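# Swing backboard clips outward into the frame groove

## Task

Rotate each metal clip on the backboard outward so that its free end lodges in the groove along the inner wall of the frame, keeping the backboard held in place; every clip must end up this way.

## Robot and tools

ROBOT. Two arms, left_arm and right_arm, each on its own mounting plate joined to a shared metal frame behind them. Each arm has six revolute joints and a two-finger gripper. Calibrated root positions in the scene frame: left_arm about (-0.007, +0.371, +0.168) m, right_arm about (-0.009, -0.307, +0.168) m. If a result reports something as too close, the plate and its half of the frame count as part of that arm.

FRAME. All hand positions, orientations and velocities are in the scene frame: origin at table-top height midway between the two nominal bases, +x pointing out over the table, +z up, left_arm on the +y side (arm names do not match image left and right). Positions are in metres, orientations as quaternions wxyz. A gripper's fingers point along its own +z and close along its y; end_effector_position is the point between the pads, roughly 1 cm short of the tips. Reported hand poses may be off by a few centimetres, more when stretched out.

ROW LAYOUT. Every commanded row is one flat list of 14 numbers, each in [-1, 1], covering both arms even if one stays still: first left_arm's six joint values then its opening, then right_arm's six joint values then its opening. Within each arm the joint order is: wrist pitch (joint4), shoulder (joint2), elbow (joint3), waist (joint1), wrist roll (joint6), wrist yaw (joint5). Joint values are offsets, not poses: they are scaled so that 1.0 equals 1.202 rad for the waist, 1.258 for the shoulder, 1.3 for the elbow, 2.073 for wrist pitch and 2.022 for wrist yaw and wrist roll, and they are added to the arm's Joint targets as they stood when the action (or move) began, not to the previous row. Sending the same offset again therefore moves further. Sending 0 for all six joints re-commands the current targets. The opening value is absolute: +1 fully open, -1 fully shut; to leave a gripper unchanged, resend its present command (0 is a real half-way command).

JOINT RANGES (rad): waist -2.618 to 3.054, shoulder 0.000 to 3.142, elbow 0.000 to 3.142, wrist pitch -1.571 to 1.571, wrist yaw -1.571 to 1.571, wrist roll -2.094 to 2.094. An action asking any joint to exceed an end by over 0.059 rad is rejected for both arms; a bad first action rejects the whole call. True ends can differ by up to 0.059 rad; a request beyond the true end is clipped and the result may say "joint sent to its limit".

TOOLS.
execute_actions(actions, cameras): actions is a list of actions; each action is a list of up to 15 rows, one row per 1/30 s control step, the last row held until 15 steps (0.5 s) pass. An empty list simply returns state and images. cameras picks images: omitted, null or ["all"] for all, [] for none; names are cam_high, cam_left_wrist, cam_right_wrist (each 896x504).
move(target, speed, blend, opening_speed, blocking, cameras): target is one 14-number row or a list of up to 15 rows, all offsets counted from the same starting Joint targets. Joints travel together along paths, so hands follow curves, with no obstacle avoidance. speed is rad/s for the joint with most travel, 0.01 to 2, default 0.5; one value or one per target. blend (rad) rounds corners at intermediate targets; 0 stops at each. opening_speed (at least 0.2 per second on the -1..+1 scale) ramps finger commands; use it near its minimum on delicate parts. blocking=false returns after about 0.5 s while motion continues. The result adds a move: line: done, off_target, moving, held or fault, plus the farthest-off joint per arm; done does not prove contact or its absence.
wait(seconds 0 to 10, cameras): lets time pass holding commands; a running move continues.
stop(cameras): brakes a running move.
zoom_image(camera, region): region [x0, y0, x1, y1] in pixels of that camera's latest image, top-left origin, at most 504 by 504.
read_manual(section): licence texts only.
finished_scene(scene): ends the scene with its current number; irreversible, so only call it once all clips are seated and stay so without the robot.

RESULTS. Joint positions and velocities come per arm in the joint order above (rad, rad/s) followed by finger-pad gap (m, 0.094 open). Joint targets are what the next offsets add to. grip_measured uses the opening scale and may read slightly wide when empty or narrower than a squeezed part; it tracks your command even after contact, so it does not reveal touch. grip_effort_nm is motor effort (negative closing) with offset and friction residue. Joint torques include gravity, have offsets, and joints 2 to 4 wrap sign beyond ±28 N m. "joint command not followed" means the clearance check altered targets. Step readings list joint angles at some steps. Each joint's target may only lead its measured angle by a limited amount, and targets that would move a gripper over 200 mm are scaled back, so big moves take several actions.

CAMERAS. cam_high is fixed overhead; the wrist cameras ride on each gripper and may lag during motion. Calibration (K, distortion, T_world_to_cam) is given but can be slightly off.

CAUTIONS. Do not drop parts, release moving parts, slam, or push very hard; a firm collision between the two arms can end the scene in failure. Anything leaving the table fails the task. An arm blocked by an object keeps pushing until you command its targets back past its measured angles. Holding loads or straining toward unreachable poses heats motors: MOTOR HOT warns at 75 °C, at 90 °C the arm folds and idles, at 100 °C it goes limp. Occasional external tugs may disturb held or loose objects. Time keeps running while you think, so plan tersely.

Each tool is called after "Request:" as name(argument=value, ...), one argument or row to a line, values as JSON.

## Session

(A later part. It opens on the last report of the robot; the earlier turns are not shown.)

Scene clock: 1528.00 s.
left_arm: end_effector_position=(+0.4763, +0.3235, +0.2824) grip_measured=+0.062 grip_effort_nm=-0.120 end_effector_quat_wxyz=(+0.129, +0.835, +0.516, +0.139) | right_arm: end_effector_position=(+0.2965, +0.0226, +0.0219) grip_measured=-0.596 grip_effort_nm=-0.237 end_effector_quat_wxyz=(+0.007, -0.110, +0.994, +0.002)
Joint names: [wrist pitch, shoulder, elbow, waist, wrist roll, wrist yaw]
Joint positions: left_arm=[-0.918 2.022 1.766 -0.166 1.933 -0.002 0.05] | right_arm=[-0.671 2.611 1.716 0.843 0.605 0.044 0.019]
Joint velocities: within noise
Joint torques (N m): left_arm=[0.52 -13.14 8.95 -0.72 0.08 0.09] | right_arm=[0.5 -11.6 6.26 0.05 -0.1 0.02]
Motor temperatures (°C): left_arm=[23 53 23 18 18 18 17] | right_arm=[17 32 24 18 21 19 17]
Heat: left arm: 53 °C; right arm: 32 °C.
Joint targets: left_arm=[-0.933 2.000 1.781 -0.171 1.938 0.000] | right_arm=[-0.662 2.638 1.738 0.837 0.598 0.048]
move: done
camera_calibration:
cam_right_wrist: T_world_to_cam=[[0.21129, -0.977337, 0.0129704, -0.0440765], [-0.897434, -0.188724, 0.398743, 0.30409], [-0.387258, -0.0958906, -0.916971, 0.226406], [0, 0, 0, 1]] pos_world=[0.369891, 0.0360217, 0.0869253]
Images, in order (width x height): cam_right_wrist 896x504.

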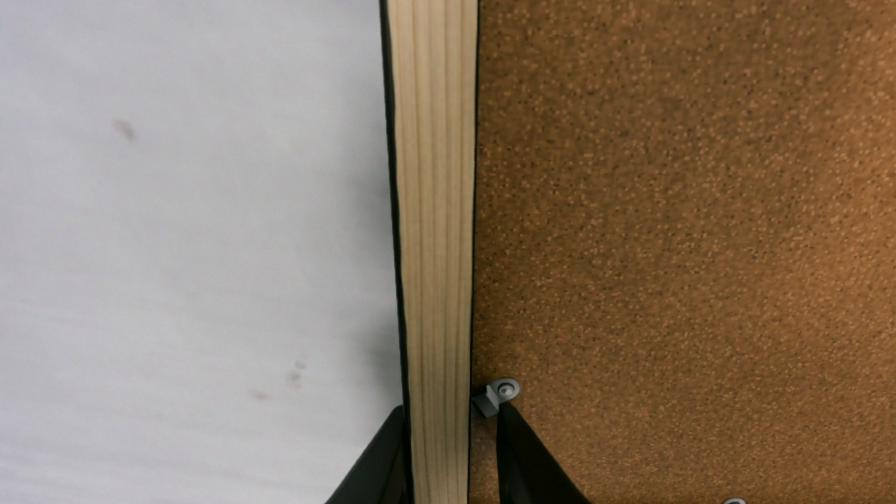

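Working. Finish the squeeze.

Request:
move(
  target=[0,0,0,0,0,0,0.06,0,0,0,0,0,0,-0.72],
  opening_speed=0.4,
  cameras=["cam_right_wrist"],
)

Request:
zoom_image(
  camera="cam_right_wrist",
  region=[340, 340, 564, 496],
)

Scene clock: 1531.50 s.
left_arm: end_effector_position=(+0.4763, +0.3235, +0.2824) grip_measured=+0.062 grip_effort_nm=-0.125 end_effector_quat_wxyz=(+0.129, +0.835, +0.516, +0.139) | right_arm: end_effector_position=(+0.2961, +0.0238, +0.0219) grip_measured=-0.717 grip_effort_nm=-0.178 end_effector_quat_wxyz=(+0.006, -0.110, +0.994, +0.005)
Joint names: [wrist pitch, shoulder, elbow, waist, wrist roll, wrist yaw]
Joint positions: left_arm=[-0.918 2.022 1.766 -0.166 1.933 -0.002 0.05] | right_arm=[-0.669 2.611 1.716 0.843 0.605 0.038 0.013]
Joint velocities: within noise
Joint torques (N m): left_arm=[0.49 -13.15 8.91 -0.73 0.08 0.03] | right_arm=[0.46 -11.62 6.28 0.02 -0.1 0.08]
Motor temperatures (°C): left_arm=[23 53 23 18 18 18 17] | right_arm=[17 32 24 18 21 19 17]
Heat: left arm: 53 °C; right arm: 32 °C.
Joint targets: left_arm=[-0.933 2.000 1.781 -0.171 1.938 0.000] | right_arm=[-0.662 2.638 1.738 0.837 0.598 0.048]
move: done
camera_calibration:
cam_right_wrist: T_world_to_cam=[[0.211316, -0.977395, 0.00666239, -0.0427275], [-0.89626, -0.191046, 0.400273, 0.303608], [-0.389952, -0.0905553, -0.916372, 0.227018], [0, 0, 0, 1]] pos_world=[0.369667, 0.0367991, 0.0867914]
Images, in order (width x height): cam_right_wrist 896x504.

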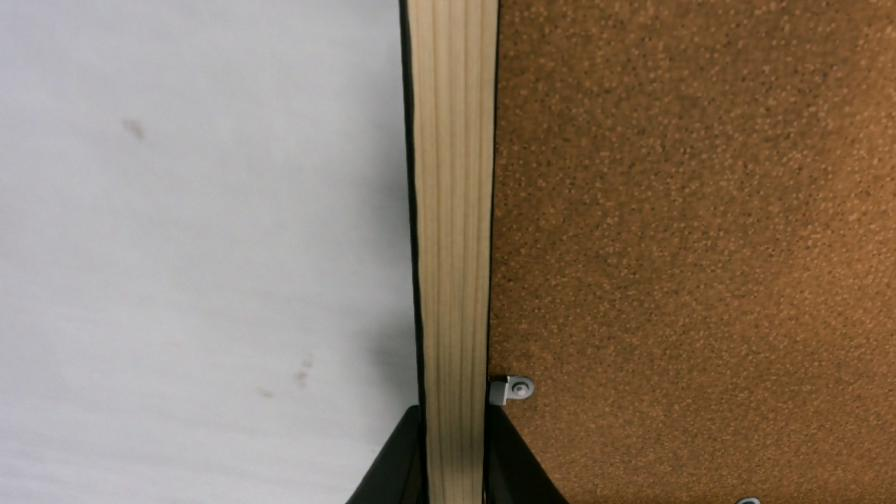

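Scaled by 2.250.

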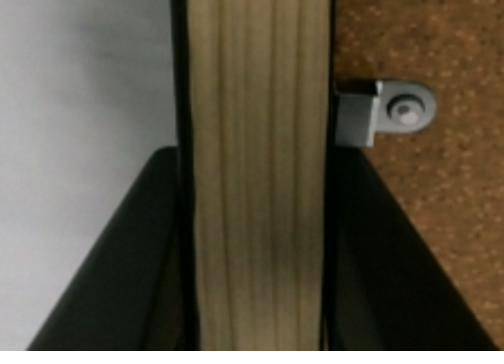

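Request:
move(
  target=[
    [0,0,0,0,0,0,0.06,0,0,0,0,0,0,-0.3],
    [0,0,0,0,0,0,0.06,-0.02,-0.12,0,0,0,0,-0.3],
    [0,0,0,0,0,0,0.06,-0.13,-0.30,-0.05,-0.08,0,0,-0.3],
  ],
  speed=0.6,
  cameras=["cam_right_wrist"],
)

Scene clock: 1539.77 s.
left_arm: end_effector_position=(+0.4763, +0.3235, +0.2824) grip_measured=+0.062 grip_effort_nm=-0.129 end_effector_quat_wxyz=(+0.129, +0.835, +0.516, +0.139) | right_arm: end_effector_position=(+0.3272, -0.0211, +0.1536) grip_measured=-0.302 grip_effort_nm=0.061 end_effector_quat_wxyz=(+0.024, -0.056, +0.998, +0.018)
Joint names: [wrist pitch, shoulder, elbow, waist, wrist roll, wrist yaw]
Joint positions: left_arm=[-0.918 2.022 1.766 -0.166 1.933 -0.002 0.05] | right_arm=[-0.922 2.279 1.684 0.735 0.605 0.041 0.033]
Joint velocities: within noise
Joint torques (N m): left_arm=[0.49 -13.3 8.84 -0.66 0.09 0.06] | right_arm=[0.39 -14.52 4.59 1.07 -0.1 0.06]
Motor temperatures (°C): left_arm=[23 53 23 18 18 18 17] | right_arm=[17 32 23 18 21 19 17]
Heat: left arm: 53 °C; right arm: 32 °C.
Joint targets: left_arm=[-0.933 2.000 1.781 -0.171 1.938 0.000] | right_arm=[-0.932 2.260 1.674 0.741 0.598 0.048]
move: done
camera_calibration:
cam_right_wrist: T_world_to_cam=[[0.102696, -0.994562, -0.0172946, -0.0551942], [-0.924873, -0.101871, 0.366376, 0.286672], [-0.366146, -0.0216299, -0.930306, 0.351507], [0, 0, 0, 1]] pos_world=[0.399506, -0.0180875, 0.221025]
Images, in order (width x height): cam_right_wrist 896x504.

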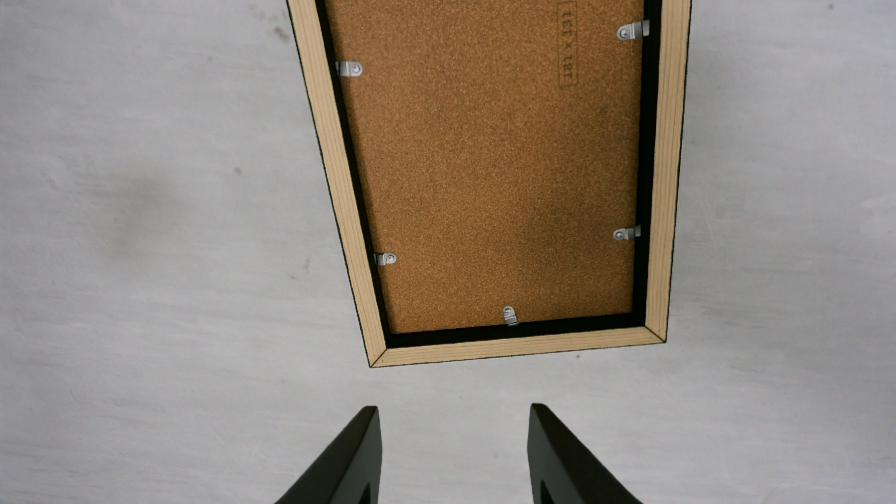

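Request:
zoom_image(
  camera="cam_right_wrist",
  region=[320, 200, 720, 400],
)

Request:
zoom_image(
  camera="cam_right_wrist",
  region=[300, 0, 700, 120],
)

Scaled by 1.260.

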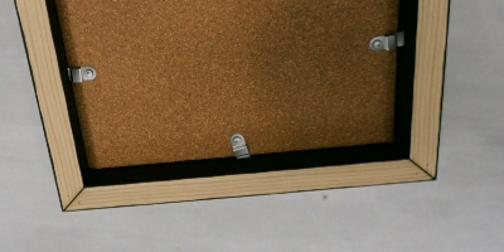

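Scaled by 1.260.

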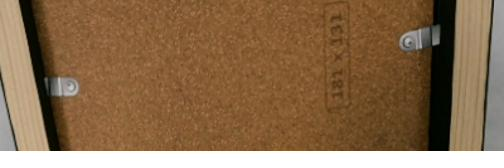

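Request:
move(
  target=[0,0,0,0,0,0,0.06,0.145,-0.04,0,-0.03,0,0,-0.3],
  cameras=["cam_right_wrist"],
)

Request:
zoom_image(
  camera="cam_right_wrist",
  region=[340, 100, 700, 300],
)

Scene clock: 1547.30 s.
left_arm: end_effector_position=(+0.4763, +0.3235, +0.2824) grip_measured=+0.062 grip_effort_nm=-0.120 end_effector_quat_wxyz=(+0.129, +0.835, +0.516, +0.139) | right_arm: end_effector_position=(+0.3898, +0.0147, +0.1815) grip_measured=-0.302 grip_effort_nm=0.061 end_effector_quat_wxyz=(+0.146, -0.036, +0.983, +0.110)
Joint names: [wrist pitch, shoulder, elbow, waist, wrist roll, wrist yaw]
Joint positions: left_arm=[-0.918 2.022 1.766 -0.166 1.933 -0.002 0.05] | right_arm=[-0.644 2.248 1.684 0.709 0.605 0.041 0.033]
Joint velocities: within noise
Joint torques (N m): left_arm=[0.51 -13.31 8.83 -0.79 0.05 0.06] | right_arm=[1.1 -16.84 5.08 0.16 -0.11 0.05]
Motor temperatures (°C): left_arm=[23 53 23 18 18 18 17] | right_arm=[17 32 24 18 21 19 17]
Heat: left arm: 53 °C; right arm: 32 °C.
Joint targets: left_arm=[-0.933 2.000 1.781 -0.171 1.938 0.000] | right_arm=[-0.631 2.210 1.674 0.705 0.598 0.048]
move: off_target (right_arm); right_arm: the shoulder is farthest, 0.039 rad from its target
camera_calibration:
cam_right_wrist: T_world_to_cam=[[0.09013, -0.977069, -0.192907, 0.011019], [-0.986277, -0.114469, 0.118974, 0.407016], [-0.138327, 0.179536, -0.973978, 0.317403], [0, 0, 0, 1]] pos_world=[0.444343, 0.000371694, 0.262844]
Images, in order (width x height): cam_right_wrist 896x504.

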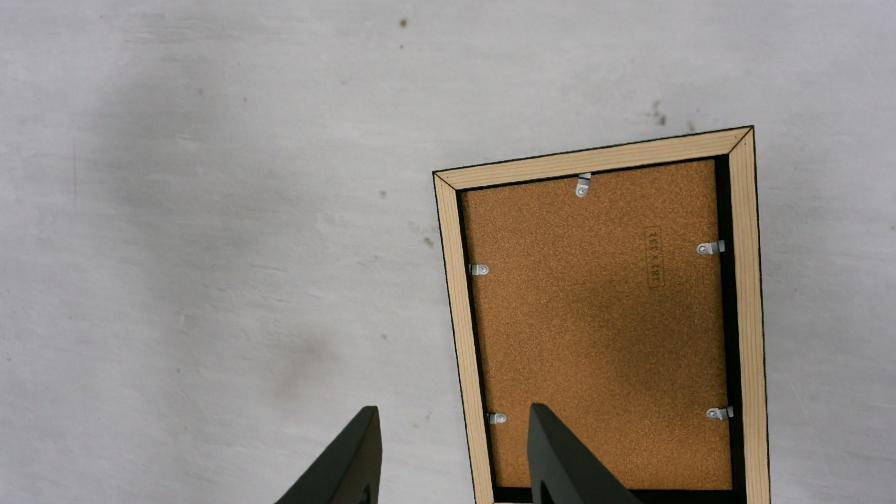

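Scaled by 1.400.

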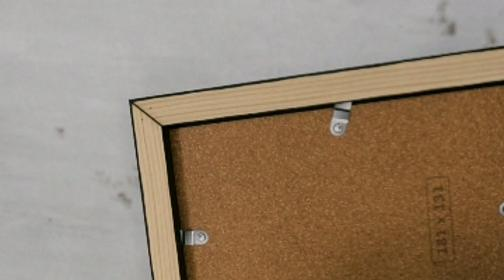

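Request:
zoom_image(
  camera="cam_right_wrist",
  region=[550, 160, 620, 210],
)

Request:
zoom_image(
  camera="cam_right_wrist",
  region=[450, 240, 520, 290],
)

Request:
zoom_image(
  camera="cam_right_wrist",
  region=[680, 225, 750, 275],
)

Request:
zoom_image(
  camera="cam_right_wrist",
  region=[690, 390, 760, 440],
)

Request:
zoom_image(
  camera="cam_right_wrist",
  region=[470, 395, 540, 445],
)

Scaled by 7.200.

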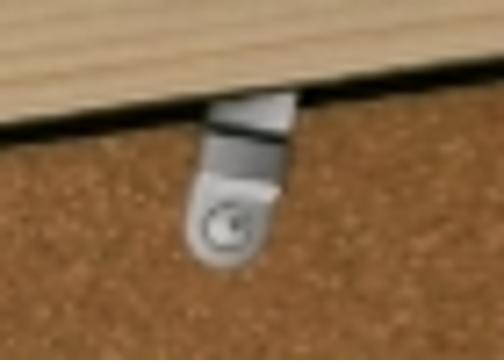

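Scaled by 7.200.

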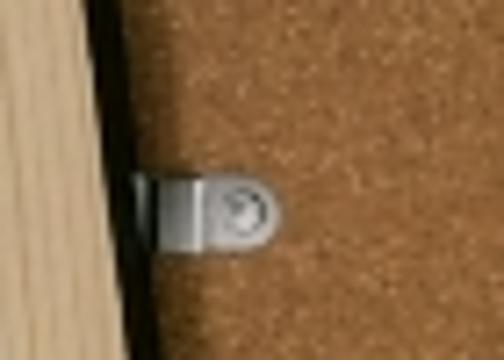

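Scaled by 7.200.

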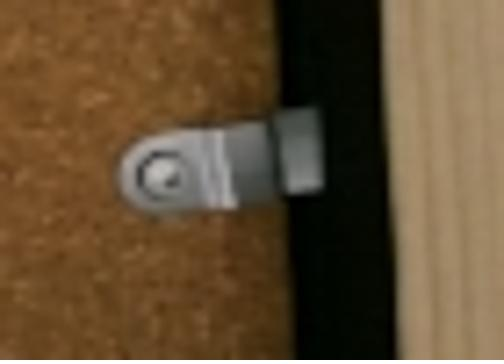

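Scaled by 7.200.

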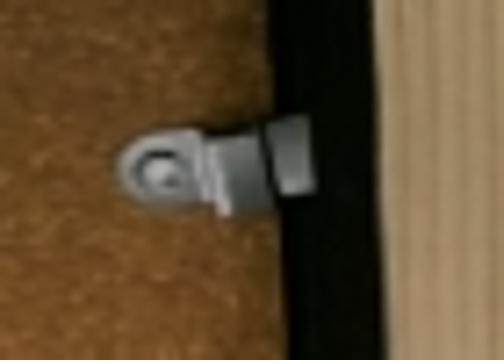

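Scaled by 7.200.

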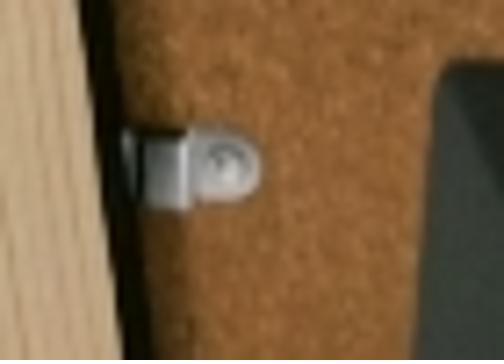

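Request:
execute_actions(
  actions=[],
)

Scene clock: 1589.13 s.
left_arm: end_effector_position=(+0.4763, +0.3235, +0.2824) grip_measured=+0.062 grip_effort_nm=-0.120 end_effector_quat_wxyz=(+0.129, +0.835, +0.516, +0.139) | right_arm: end_effector_position=(+0.3900, +0.0148, +0.1816) grip_measured=-0.302 grip_effort_nm=0.061 end_effector_quat_wxyz=(+0.146, -0.036, +0.983, +0.110)
Joint names: [wrist pitch, shoulder, elbow, waist, wrist roll, wrist yaw]
Joint positions: left_arm=[-0.918 2.022 1.766 -0.166 1.933 -0.002 0.05] | right_arm=[-0.643 2.248 1.684 0.709 0.605 0.041 0.033]
Joint velocities: within noise
Joint torques (N m): left_arm=[0.54 -13.19 8.94 -0.79 0.08 0.05] | right_arm=[1.12 -16.87 5.12 0.14 -0.11 0.05]
Motor temperatures (°C): left_arm=[23 53 23 18 18 18 17] | right_arm=[18 40 24 18 21 19 17]
Heat: left arm: 53 °C; right arm: 40 °C.
Joint targets: left_arm=[-0.933 2.000 1.781 -0.171 1.938 0.000] | right_arm=[-0.631 2.210 1.674 0.705 0.598 0.048]
Tool commands: left_gripper/opening=+0.06 right_gripper/opening=-0.3
camera_calibration:
cam_left_wrist: T_world_to_cam=[[-0.808325, 0.449257, -0.380497, 0.352305], [0.242075, 0.842758, 0.48079, -0.484936], [0.536665, 0.296526, -0.789976, -0.0442661], [0, 0, 0, 1]] pos_world=[0.425924, 0.263534, 0.332234]
cam_right_wrist: T_world_to_cam=[[0.0902137, -0.976978, -0.19333, 0.0111709], [-0.98635, -0.114497, 0.118339, 0.407301], [-0.13775, 0.180015, -0.973971, 0.317235], [0, 0, 0, 1]] pos_world=[0.444432, 0.000441392, 0.262937]

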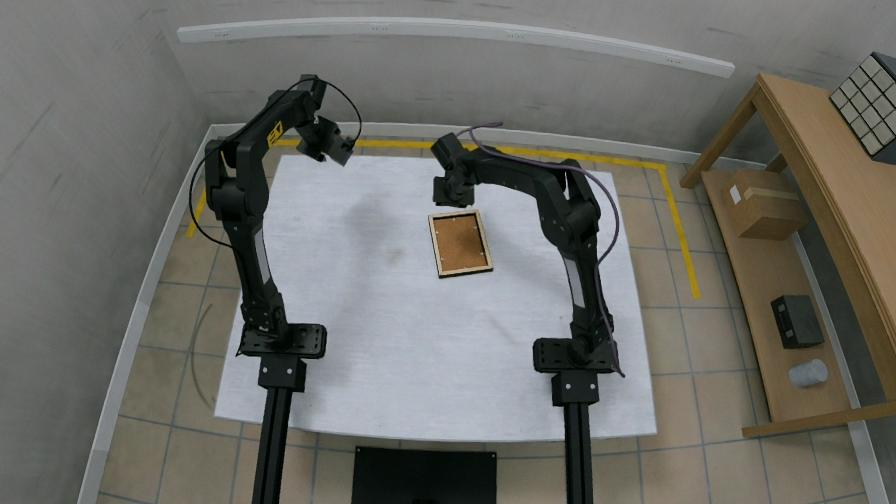

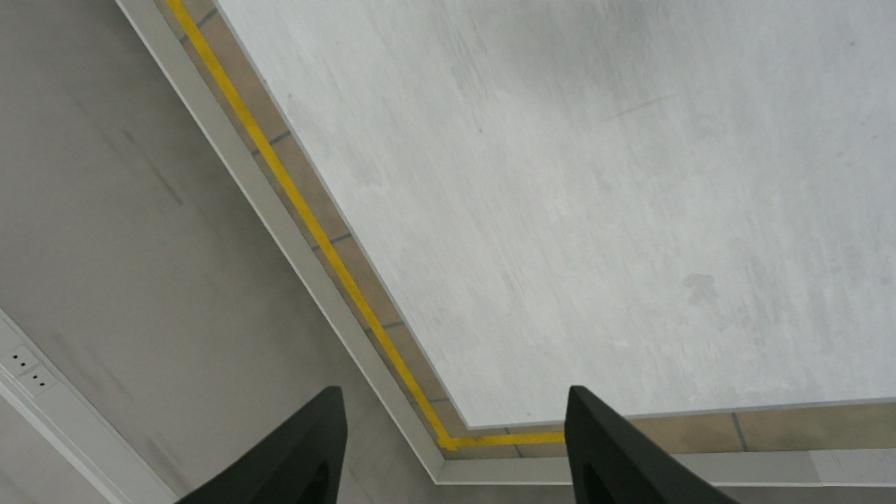

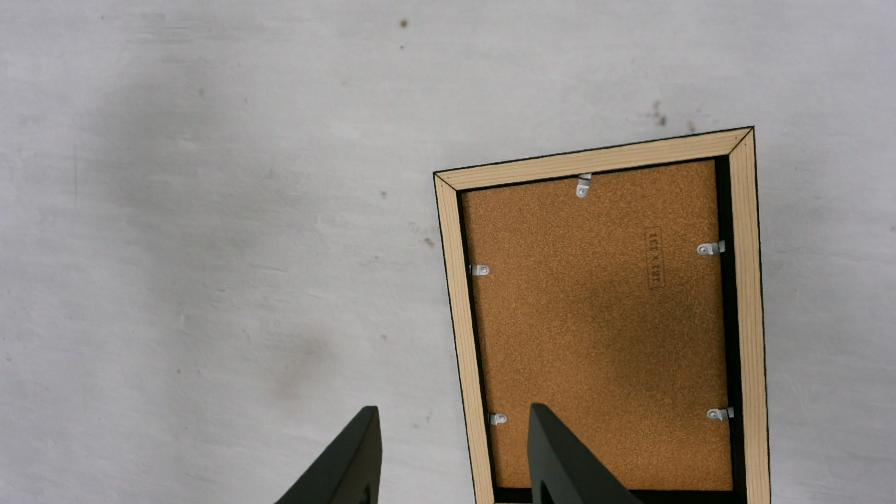

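Request:
zoom_image(
  camera="cam_right_wrist",
  region=[430, 120, 770, 310],
)

Request:
zoom_image(
  camera="cam_right_wrist",
  region=[540, 150, 630, 210],
)

Scaled by 1.482.

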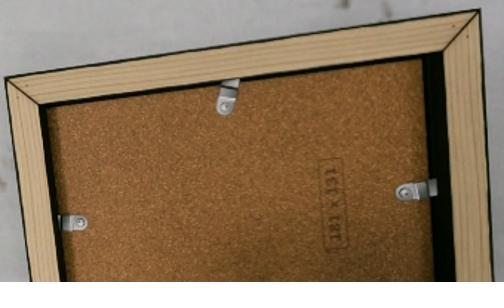

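Scaled by 5.600.

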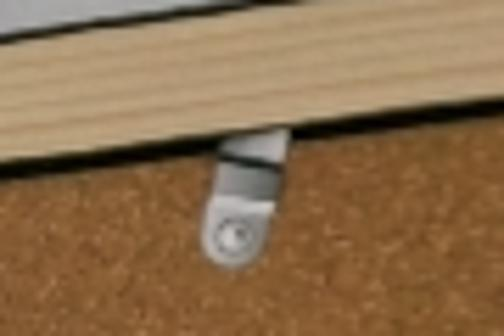

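Request:
move(
  target=[0,0,0,0,0,0,0.06,-0.0627,0.2242,-0.0192,-0.1726,-0.1637,0,-0.3],
  speed=0.5,
  cameras=["cam_right_wrist"],
)

Scene clock: 1645.63 s.
left_arm: end_effector_position=(+0.4763, +0.3235, +0.2824) grip_measured=+0.062 grip_effort_nm=-0.110 end_effector_quat_wxyz=(+0.129, +0.835, +0.516, +0.139) | right_arm: end_effector_position=(+0.3757, -0.1107, +0.0545) grip_measured=-0.302 grip_effort_nm=0.056 end_effector_quat_wxyz=(-0.012, -0.101, +0.995, -0.006)
Joint names: [wrist pitch, shoulder, elbow, waist, wrist roll, wrist yaw]
Joint positions: left_arm=[-0.918 2.022 1.766 -0.166 1.933 -0.002 0.05] | right_arm=[-0.755 2.489 1.652 0.494 0.275 0.041 0.033]
Joint velocities: within noise
Joint torques (N m): left_arm=[0.5 -13.24 8.9 -0.79 0.05 0.02] | right_arm=[0.27 -13.24 4.44 0.88 -0.11 0.05]
Motor temperatures (°C): left_arm=[23 54 23 18 18 18 17] | right_arm=[19 42 24 18 21 19 17]
Heat: left arm: 54 °C; right arm: 42 °C.
Joint targets: left_arm=[-0.933 2.000 1.781 -0.171 1.938 0.000] | right_arm=[-0.761 2.492 1.649 0.497 0.267 0.048]
move: done
camera_calibration:
cam_right_wrist: T_world_to_cam=[[0.193847, -0.98072, 0.0247289, -0.185967], [-0.885731, -0.164123, 0.434217, 0.333425], [-0.421787, -0.106075, -0.900469, 0.285087], [0, 0, 0, 1]] pos_world=[0.45162, -0.0974181, 0.116532]
Images, in order (width x height): cam_right_wrist 896x504.

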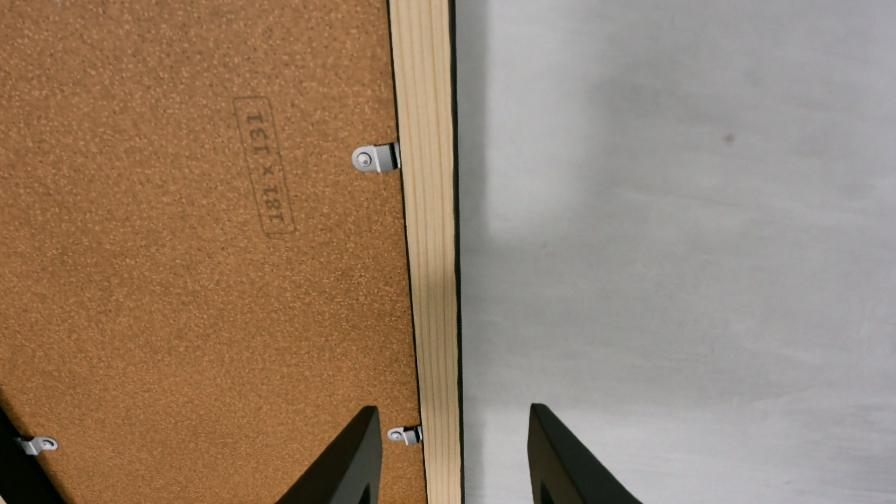

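Request:
move(
  target=[0,0,0,0,0,0,0.06,-0.0193,0.0644,0.1212,0.0033,-0.0079,0,-0.3],
  speed=0.3,
  cameras=["cam_right_wrist"],
)

Scene clock: 1664.60 s.
left_arm: end_effector_position=(+0.4763, +0.3235, +0.2824) grip_measured=+0.062 grip_effort_nm=-0.129 end_effector_quat_wxyz=(+0.129, +0.835, +0.516, +0.139) | right_arm: end_effector_position=(+0.3972, -0.0995, +0.0530) grip_measured=-0.302 grip_effort_nm=0.061 end_effector_quat_wxyz=(-0.001, -0.109, +0.994, -0.001)
Joint names: [wrist pitch, shoulder, elbow, waist, wrist roll, wrist yaw]
Joint positions: left_arm=[-0.918 2.022 1.766 -0.166 1.933 -0.002 0.05] | right_arm=[-0.792 2.555 1.779 0.494 0.259 0.041 0.033]
Joint velocities: within noise
Joint torques (N m): left_arm=[0.49 -13.08 8.94 -0.77 0.06 0.07] | right_arm=[0.27 -12.44 6.89 1.28 -0.09 0.05]
Motor temperatures (°C): left_arm=[23 54 23 18 18 18 17] | right_arm=[18 39 23 18 21 19 17]
Heat: left arm: 54 °C; right arm: 39 °C.
Joint targets: left_arm=[-0.933 2.000 1.781 -0.171 1.938 0.000] | right_arm=[-0.801 2.573 1.806 0.501 0.251 0.048]
move: done
camera_calibration:
cam_right_wrist: T_world_to_cam=[[0.208546, -0.977845, 0.0180959, -0.184349], [-0.891896, -0.182558, 0.413756, 0.356605], [-0.401286, -0.102427, -0.910208, 0.286743], [0, 0, 0, 1]] pos_world=[0.471566, -0.0857933, 0.116784]
Images, in order (width x height): cam_right_wrist 896x504.

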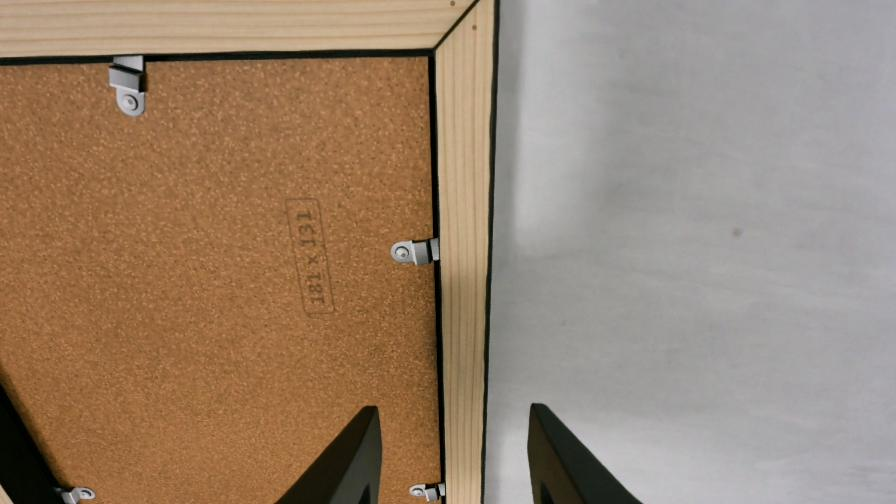

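Request:
zoom_image(
  camera="cam_right_wrist",
  region=[90, 40, 180, 130],
)

Scaled by 5.600.

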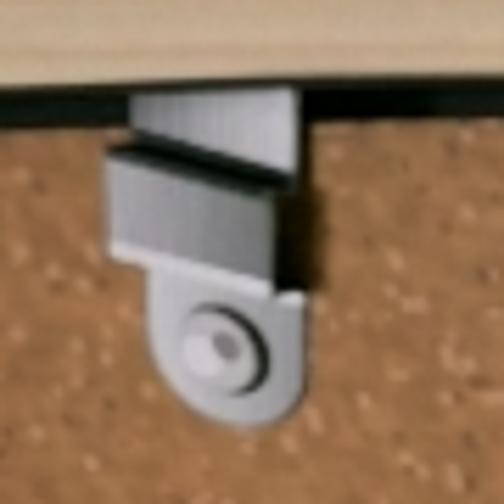

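Request:
move(
  target=[
    [0,0,0,0,0,0,0.06,0.0352,0.0501,0.0035,0.0035,0,0,-0.3],
    [0,0,0,0,0,0,0.06,0.0352,0.0501,0.0035,0.0035,0,0,-0.73],
  ],
  speed=0.15,
  opening_speed=0.4,
  cameras=["cam_right_wrist"],
)

Scene clock: 1682.33 s.
left_arm: end_effector_position=(+0.4763, +0.3235, +0.2824) grip_measured=+0.062 grip_effort_nm=-0.115 end_effector_quat_wxyz=(+0.129, +0.835, +0.516, +0.139) | right_arm: end_effector_position=(+0.3951, -0.1008, +0.0242) grip_measured=-0.728 grip_effort_nm=-0.168 end_effector_quat_wxyz=(-0.005, -0.110, +0.994, -0.007)
Joint names: [wrist pitch, shoulder, elbow, waist, wrist roll, wrist yaw]
Joint positions: left_arm=[-0.918 2.022 1.766 -0.166 1.933 -0.002 0.05] | right_arm=[-0.739 2.623 1.782 0.494 0.258 0.048 0.013]
Joint velocities: within noise
Joint torques (N m): left_arm=[0.51 -13.07 8.92 -0.87 0.09 0.04] | right_arm=[0.45 -12.97 6.82 1.68 -0.11 -0.02]
Motor temperatures (°C): left_arm=[23 54 23 18 18 18 17] | right_arm=[18 36 24 18 21 19 17]
Heat: left arm: 54 °C; right arm: 36 °C.
Joint targets: left_arm=[-0.933 2.000 1.781 -0.171 1.938 0.000] | right_arm=[-0.728 2.636 1.811 0.505 0.251 0.048]
move: done
camera_calibration:
cam_right_wrist: T_world_to_cam=[[0.209956, -0.977307, 0.0280867, -0.185346], [-0.888808, -0.178817, 0.421954, 0.365427], [-0.407356, -0.113556, -0.906182, 0.260743], [0, 0, 0, 1]] pos_world=[0.469925, -0.0861867, 0.0872932]
Images, in order (width x height): cam_right_wrist 896x504.

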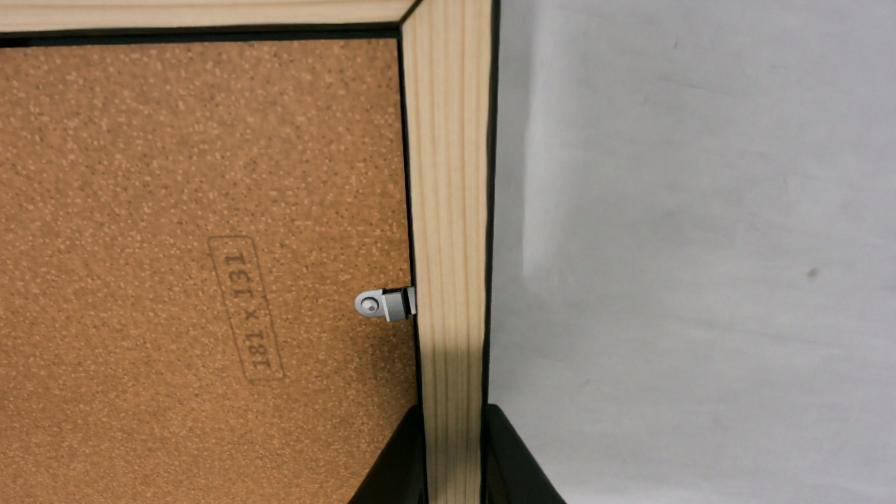

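Request:
move(
  target=[
    [0,0,0,0,0,0,0.06,0,-0.0318,-0.0262,0,0,0,-0.73],
    [0,0,0,0,0,0,0.06,0.0651,-0.1463,-0.2308,0.0408,0.0312,0,-0.73],
  ],
  speed=0.15,
  blend=0.02,
  cameras=["cam_right_wrist","cam_high"],
)

Scene clock: 1690.50 s.
left_arm: end_effector_position=(+0.4763, +0.3235, +0.2824) grip_measured=+0.062 grip_effort_nm=-0.120 end_effector_quat_wxyz=(+0.129, +0.835, +0.516, +0.139) | right_arm: end_effector_position=(+0.3500, -0.1013, +0.0240) grip_measured=-0.728 grip_effort_nm=-0.164 end_effector_quat_wxyz=(-0.005, -0.108, +0.994, -0.007)
Joint names: [wrist pitch, shoulder, elbow, waist, wrist roll, wrist yaw]
Joint positions: left_arm=[-0.918 2.022 1.766 -0.166 1.933 -0.002 0.05] | right_arm=[-0.6 2.502 1.519 0.543 0.311 0.049 0.013]
Joint velocities: within noise
Joint torques (N m): left_arm=[0.52 -13.16 8.88 -0.9 0.09 0.06] | right_arm=[0.42 -17.89 3.7 1.63 0 -0.03]
Motor temperatures (°C): left_arm=[23 54 23 18 18 18 17] | right_arm=[18 36 24 18 21 19 17]
Heat: left arm: 54 °C; right arm: 36 °C.
Joint targets: left_arm=[-0.933 2.000 1.781 -0.171 1.938 0.000] | right_arm=[-0.593 2.452 1.511 0.554 0.314 0.048]
move: off_target (right_arm); right_arm: the shoulder is farthest, 0.050 rad from its target
camera_calibration:
cam_right_wrist: T_world_to_cam=[[0.206647, -0.977976, 0.0293347, -0.175292], [-0.889726, -0.175358, 0.421471, 0.325959], [-0.407044, -0.113196, -0.906368, 0.24204], [0, 0, 0, 1]] pos_world=[0.424758, -0.0868738, 0.0871373]
Images, in order (width x height): cam_high 896x504, cam_right_wrist 896x504.

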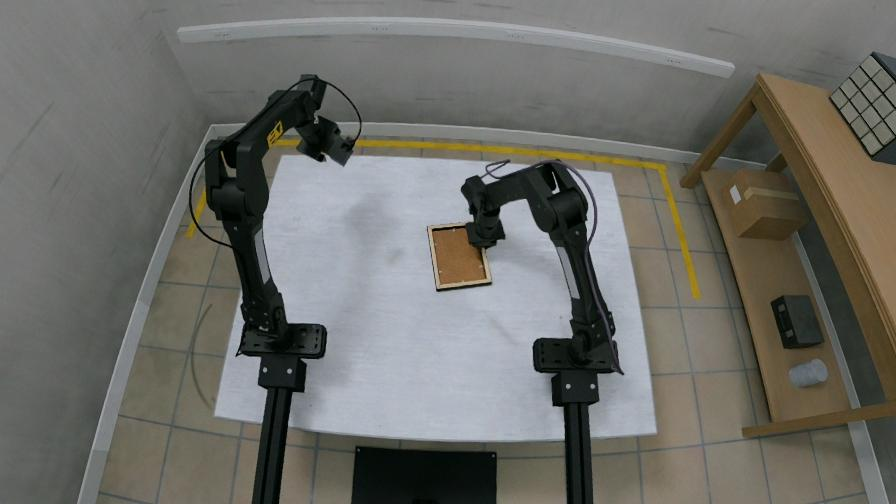

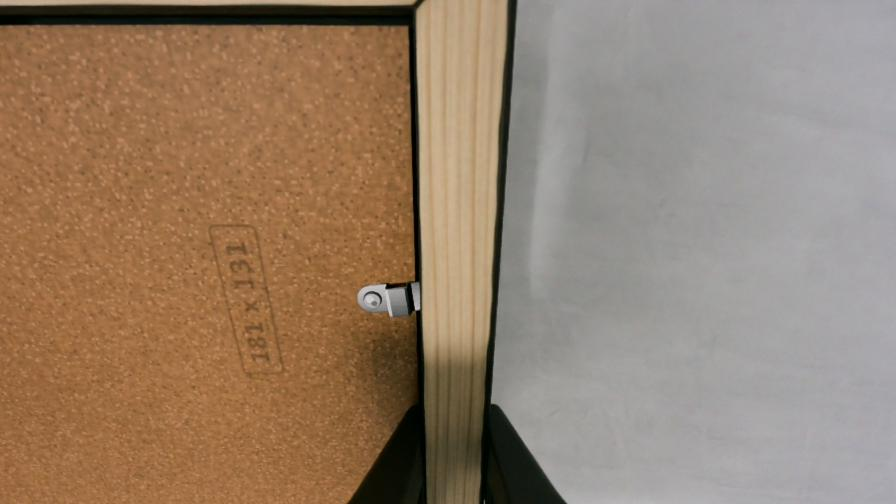

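Request:
move(
  target=[
    [0,0,0,0,0,0,0.06,0,0,0,0,0,0,-0.3],
    [0,0,0,0,0,0,0.06,-0.054,-0.089,0,0,0,0,-0.3],
    [0,0,0,0,0,0,0.06,-0.2098,0.2830,0.5823,0.0582,-0.7448,0,-0.22],
  ],
  speed=0.6,
  cameras=["cam_right_wrist"],
)

Scene clock: 1713.63 s.
left_arm: end_effector_position=(+0.4763, +0.3235, +0.2824) grip_measured=+0.062 grip_effort_nm=-0.120 end_effector_quat_wxyz=(+0.129, +0.835, +0.516, +0.139) | right_arm: end_effector_position=(+0.4121, -0.0238, +0.0511) grip_measured=-0.222 grip_effort_nm=0.066 end_effector_quat_wxyz=(+0.001, +0.778, -0.628, +0.004)
Joint names: [wrist pitch, shoulder, elbow, waist, wrist roll, wrist yaw]
Joint positions: left_arm=[-0.918 2.022 1.766 -0.166 1.933 -0.002 0.05] | right_arm=[-1.017 2.791 2.237 0.616 -1.184 0.049 0.037]
Joint velocities: within noise
Joint torques (N m): left_arm=[0.51 -13.08 9.02 -0.8 0.07 0.05] | right_arm=[0.24 -14.06 7.51 1.51 -0.11 -0.02]
Motor temperatures (°C): left_arm=[23 54 23 18 18 18 17] | right_arm=[18 38 23 18 21 19 17]
Heat: left arm: 54 °C; right arm: 38 °C.
Joint targets: left_arm=[-0.933 2.000 1.781 -0.171 1.938 0.000] | right_arm=[-1.028 2.808 2.268 0.624 -1.192 0.048]
move: done
camera_calibration:
cam_right_wrist: T_world_to_cam=[[0.979035, 0.202726, 0.0198171, -0.402919], [0.176013, -0.890946, 0.41861, -0.0726996], [0.102519, -0.406346, -0.90795, 0.0837533], [0, 0, 0, 1]] pos_world=[0.398682, 0.0509438, 0.114461]
Images, in order (width x height): cam_right_wrist 896x504.

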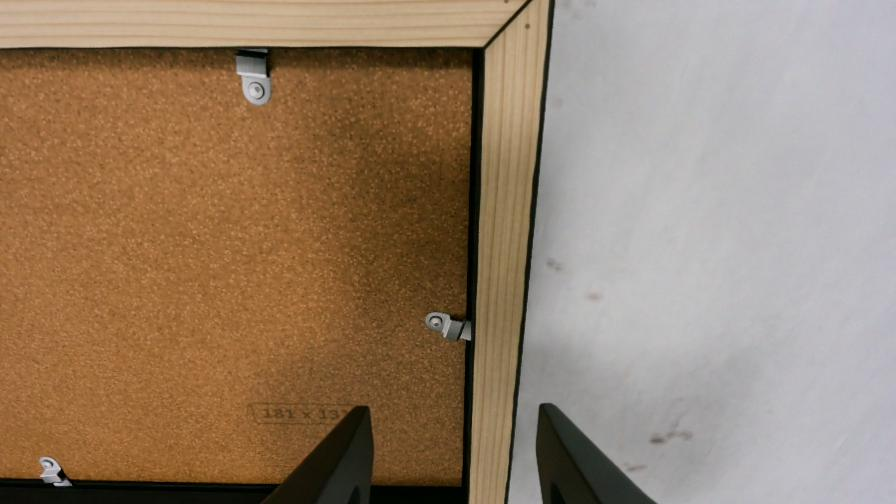

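Request:
move(
  target=[0,0,0,0,0,0,0.06,0.0227,0.0358,0.0115,-0.0183,-0.003,0,-0.22],
  speed=0.2,
  cameras=["cam_right_wrist"],
)

Scene clock: 1728.10 s.
left_arm: end_effector_position=(+0.4763, +0.3235, +0.2824) grip_measured=+0.062 grip_effort_nm=-0.120 end_effector_quat_wxyz=(+0.129, +0.835, +0.516, +0.139) | right_arm: end_effector_position=(+0.4134, -0.0269, +0.0307) grip_measured=-0.222 grip_effort_nm=0.061 end_effector_quat_wxyz=(+0.005, +0.777, -0.629, +0.003)
Joint names: [wrist pitch, shoulder, elbow, waist, wrist roll, wrist yaw]
Joint positions: left_arm=[-0.918 2.022 1.766 -0.166 1.933 -0.002 0.05] | right_arm=[-0.99 2.839 2.251 0.608 -1.19 0.049 0.037]
Joint velocities: within noise
Joint torques (N m): left_arm=[0.52 -13.26 8.92 -0.8 0.1 0.04] | right_arm=[0.42 -14.42 7.6 0.23 -0.11 -0.03]
Motor temperatures (°C): left_arm=[23 54 23 18 18 18 17] | right_arm=[18 36 24 18 21 19 17]
Heat: left arm: 54 °C; right arm: 36 °C.
Joint targets: left_arm=[-0.933 2.000 1.781 -0.171 1.938 0.000] | right_arm=[-0.981 2.853 2.282 0.602 -1.198 0.048]
move: done
camera_calibration:
cam_right_wrist: T_world_to_cam=[[0.979541, 0.200861, 0.0124215, -0.403107], [0.177038, -0.88942, 0.421414, -0.0675929], [0.0956938, -0.410593, -0.906783, 0.0664835], [0, 0, 0, 1]] pos_world=[0.400464, 0.0481478, 0.0937779]
Images, in order (width x height): cam_right_wrist 896x504.

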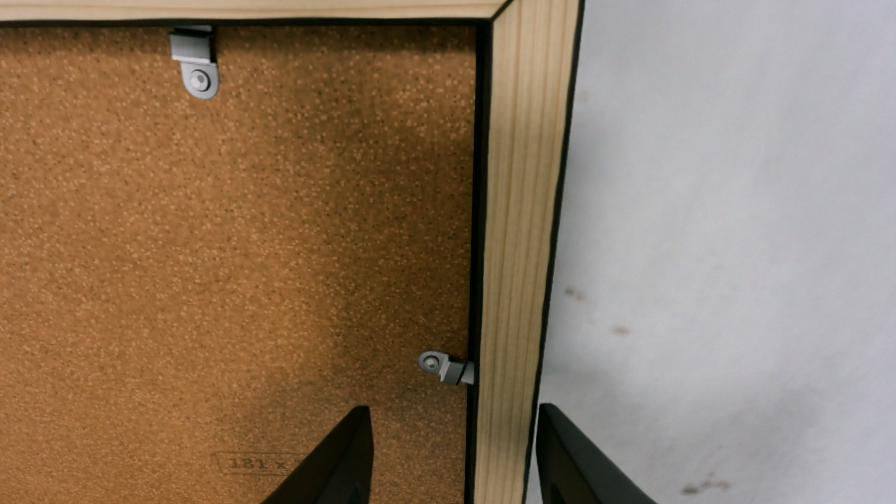

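Request:
move(
  target=[0,0,0,0,0,0,0.06,-0.0014,0.0310,0.0369,0,0,0,-0.22],
  speed=0.1,
  cameras=["cam_right_wrist"],
)

Scene clock: 1742.63 s.
left_arm: end_effector_position=(+0.4763, +0.3235, +0.2824) grip_measured=+0.062 grip_effort_nm=-0.125 end_effector_quat_wxyz=(+0.129, +0.835, +0.516, +0.139) | right_arm: end_effector_position=(+0.4190, -0.0229, +0.0243) grip_measured=-0.222 grip_effort_nm=0.061 end_effector_quat_wxyz=(-0.001, +0.777, -0.629, +0.005)
Joint names: [wrist pitch, shoulder, elbow, waist, wrist roll, wrist yaw]
Joint positions: left_arm=[-0.918 2.022 1.766 -0.166 1.933 -0.002 0.05] | right_arm=[-0.988 2.875 2.299 0.608 -1.191 0.049 0.037]
Joint velocities: within noise
Joint torques (N m): left_arm=[0.53 -13.2 8.85 -0.79 0.06 0.07] | right_arm=[0.42 -14.32 7.58 0.21 -0.11 -0.02]
Motor temperatures (°C): left_arm=[23 54 23 18 18 18 17] | right_arm=[17 36 25 18 21 19 17]
Heat: left arm: 54 °C; right arm: 36 °C.
Joint targets: left_arm=[-0.933 2.000 1.781 -0.171 1.938 0.000] | right_arm=[-0.984 2.892 2.330 0.602 -1.198 0.048]
move: done
camera_calibration:
cam_right_wrist: T_world_to_cam=[[0.979294, 0.200968, 0.0244073, -0.409507], [0.172747, -0.892401, 0.416868, -0.0604476], [0.105558, -0.40402, -0.908639, 0.0578969], [0, 0, 0, 1]] pos_world=[0.405358, 0.051746, 0.087801]
Images, in order (width x height): cam_right_wrist 896x504.

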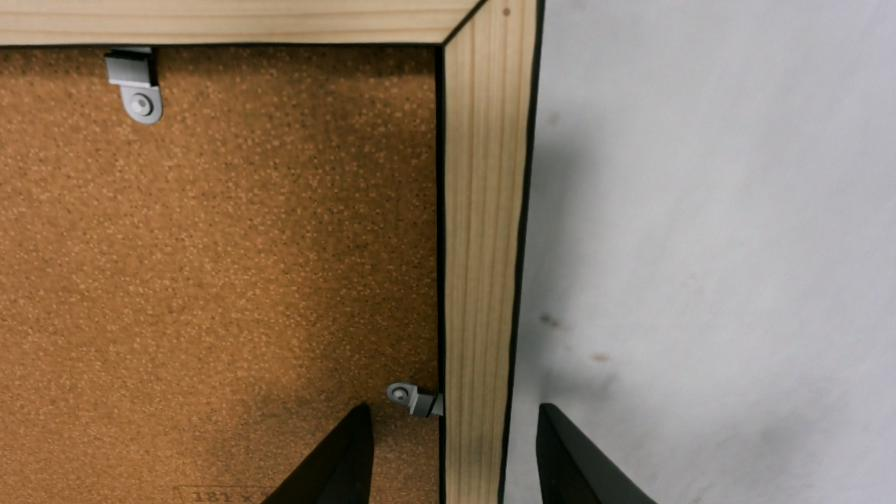

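Request:
move(
  target=[
    [0,0,0,0,0,0,0.06,-0.0108,0,0,-0.0044,-0.002,0,-0.22],
    [0,0,0,0,0,0,0.06,-0.0108,0.0048,0,-0.0044,-0.002,0,-0.22],
  ],
  speed=0.1,
  cameras=["cam_right_wrist"],
)

Scene clock: 1756.23 s.
left_arm: end_effector_position=(+0.4763, +0.3235, +0.2824) grip_measured=+0.062 grip_effort_nm=-0.125 end_effector_quat_wxyz=(+0.129, +0.835, +0.516, +0.139) | right_arm: end_effector_position=(+0.4192, -0.0251, +0.0240) grip_measured=-0.222 grip_effort_nm=0.066 end_effector_quat_wxyz=(+0.001, +0.777, -0.629, +0.004)
Joint names: [wrist pitch, shoulder, elbow, waist, wrist roll, wrist yaw]
Joint positions: left_arm=[-0.918 2.022 1.766 -0.166 1.933 -0.002 0.05] | right_arm=[-0.995 2.877 2.302 0.604 -1.194 0.049 0.037]
Joint velocities: within noise
Joint torques (N m): left_arm=[0.54 -13.11 8.8 -0.68 0.1 0.03] | right_arm=[0.24 -13.89 7.43 0.12 -0.09 -0.03]
Motor temperatures (°C): left_arm=[23 54 23 18 18 18 17] | right_arm=[17 36 24 18 21 19 17]
Heat: left arm: 54 °C; right arm: 36 °C.
Joint targets: left_arm=[-0.933 2.000 1.781 -0.171 1.938 0.000] | right_arm=[-1.006 2.898 2.330 0.597 -1.202 0.048]
move: done
camera_calibration:
cam_right_wrist: T_world_to_cam=[[0.979424, 0.200855, 0.0196535, -0.40922], [0.174368, -0.891236, 0.418681, -0.0630163], [0.10161, -0.40664, -0.90792, 0.0582914], [0, 0, 0, 1]] pos_world=[0.405865, 0.049735, 0.0873503]
Images, in order (width x height): cam_right_wrist 896x504.

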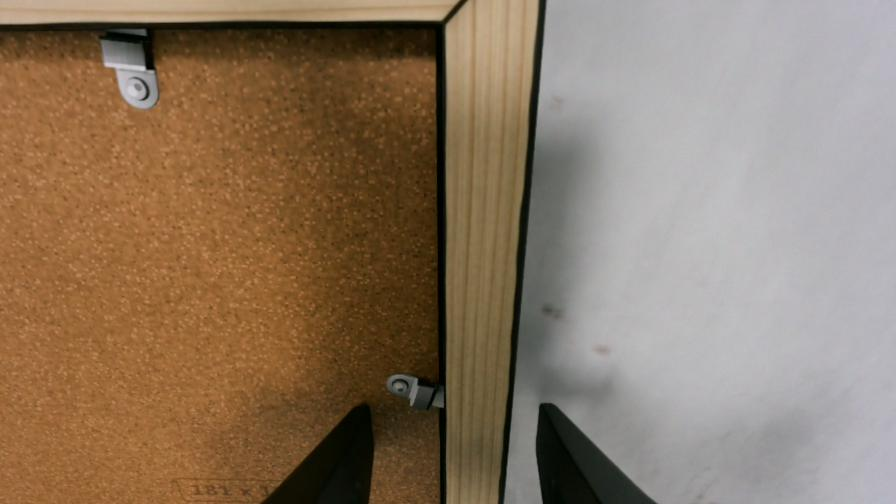

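Request:
move(
  target=[0,0,0,0,0,0,0.06,0,0.0066,0,-0.0025,-0.0012,0,-0.22],
  speed=0.1,
  cameras=["cam_right_wrist"],
)

Scene clock: 1761.43 s.
left_arm: end_effector_position=(+0.4763, +0.3235, +0.2824) grip_measured=+0.062 grip_effort_nm=-0.125 end_effector_quat_wxyz=(+0.129, +0.835, +0.516, +0.139) | right_arm: end_effector_position=(+0.4191, -0.0251, +0.0238) grip_measured=-0.222 grip_effort_nm=0.061 end_effector_quat_wxyz=(+0.002, +0.778, -0.628, +0.004)
Joint names: [wrist pitch, shoulder, elbow, waist, wrist roll, wrist yaw]
Joint positions: left_arm=[-0.918 2.022 1.766 -0.166 1.933 -0.002 0.05] | right_arm=[-0.998 2.879 2.305 0.604 -1.197 0.049 0.037]
Joint velocities: within noise
Joint torques (N m): left_arm=[0.51 -13.2 8.98 -0.94 0.08 0.09] | right_arm=[0.28 -13.39 7.12 -0.2 -0.11 -0.02]
Motor temperatures (°C): left_arm=[23 55 23 18 18 18 17] | right_arm=[17 37 25 18 21 19 17]
Heat: left arm: 55 °C; right arm: 37 °C.
Joint targets: left_arm=[-0.933 2.000 1.781 -0.171 1.938 0.000] | right_arm=[-1.006 2.906 2.330 0.594 -1.204 0.048]
move: done
camera_calibration:
cam_right_wrist: T_world_to_cam=[[0.978974, 0.203172, 0.0182203, -0.408843], [0.177001, -0.890465, 0.419217, -0.064047], [0.101398, -0.407177, -0.907703, 0.0581527], [0, 0, 0, 1]] pos_world=[0.405686, 0.0497122, 0.0870842]
Images, in order (width x height): cam_right_wrist 896x504.

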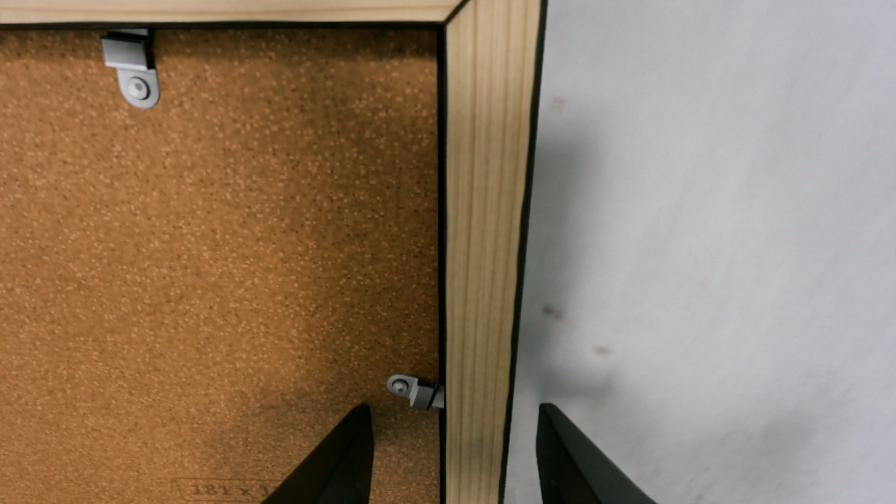

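Request:
move(
  target=[0,0,0,0,0,0,0.06,0,0.001,0,0,0,0,-0.6],
  speed=0.1,
  opening_speed=0.4,
  cameras=["cam_right_wrist"],
)

Request:
zoom_image(
  camera="cam_right_wrist",
  region=[340, 340, 540, 450],
)

Scene clock: 1767.33 s.
left_arm: end_effector_position=(+0.4763, +0.3235, +0.2824) grip_measured=+0.062 grip_effort_nm=-0.120 end_effector_quat_wxyz=(+0.129, +0.835, +0.516, +0.139) | right_arm: end_effector_position=(+0.4197, -0.0259, +0.0236) grip_measured=-0.598 grip_effort_nm=-0.173 end_effector_quat_wxyz=(+0.002, +0.778, -0.628, +0.004)
Joint names: [wrist pitch, shoulder, elbow, waist, wrist roll, wrist yaw]
Joint positions: left_arm=[-0.918 2.022 1.766 -0.166 1.933 -0.002 0.05] | right_arm=[-0.997 2.88 2.306 0.602 -1.197 0.049 0.019]
Joint velocities: within noise
Joint torques (N m): left_arm=[0.53 -13.09 8.84 -0.83 0.08 0.02] | right_arm=[0.28 -13.38 7.05 0.02 -0.12 -0.02]
Motor temperatures (°C): left_arm=[23 55 23 18 18 18 17] | right_arm=[17 36 25 18 21 19 17]
Heat: left arm: 55 °C; right arm: 36 °C.
Joint targets: left_arm=[-0.933 2.000 1.781 -0.171 1.938 0.000] | right_arm=[-1.006 2.908 2.330 0.594 -1.204 0.048]
move: done
camera_calibration:
cam_right_wrist: T_world_to_cam=[[0.979204, 0.202035, 0.0184971, -0.409434], [0.175865, -0.890738, 0.419114, -0.064299], [0.101152, -0.407145, -0.907745, 0.0577637], [0, 0, 0, 1]] pos_world=[0.406384, 0.0489645, 0.0869567]
Images, in order (width x height): cam_right_wrist 896x504.

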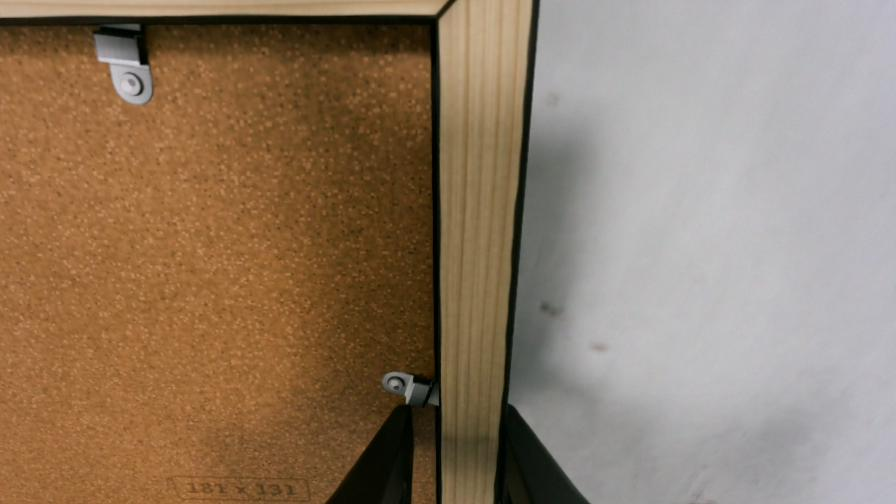

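Scaled by 2.520.

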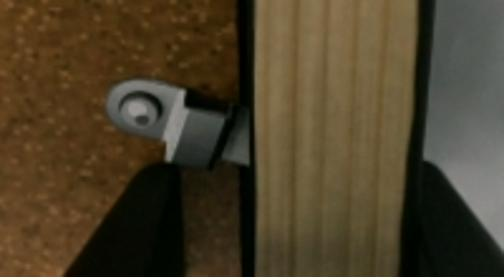

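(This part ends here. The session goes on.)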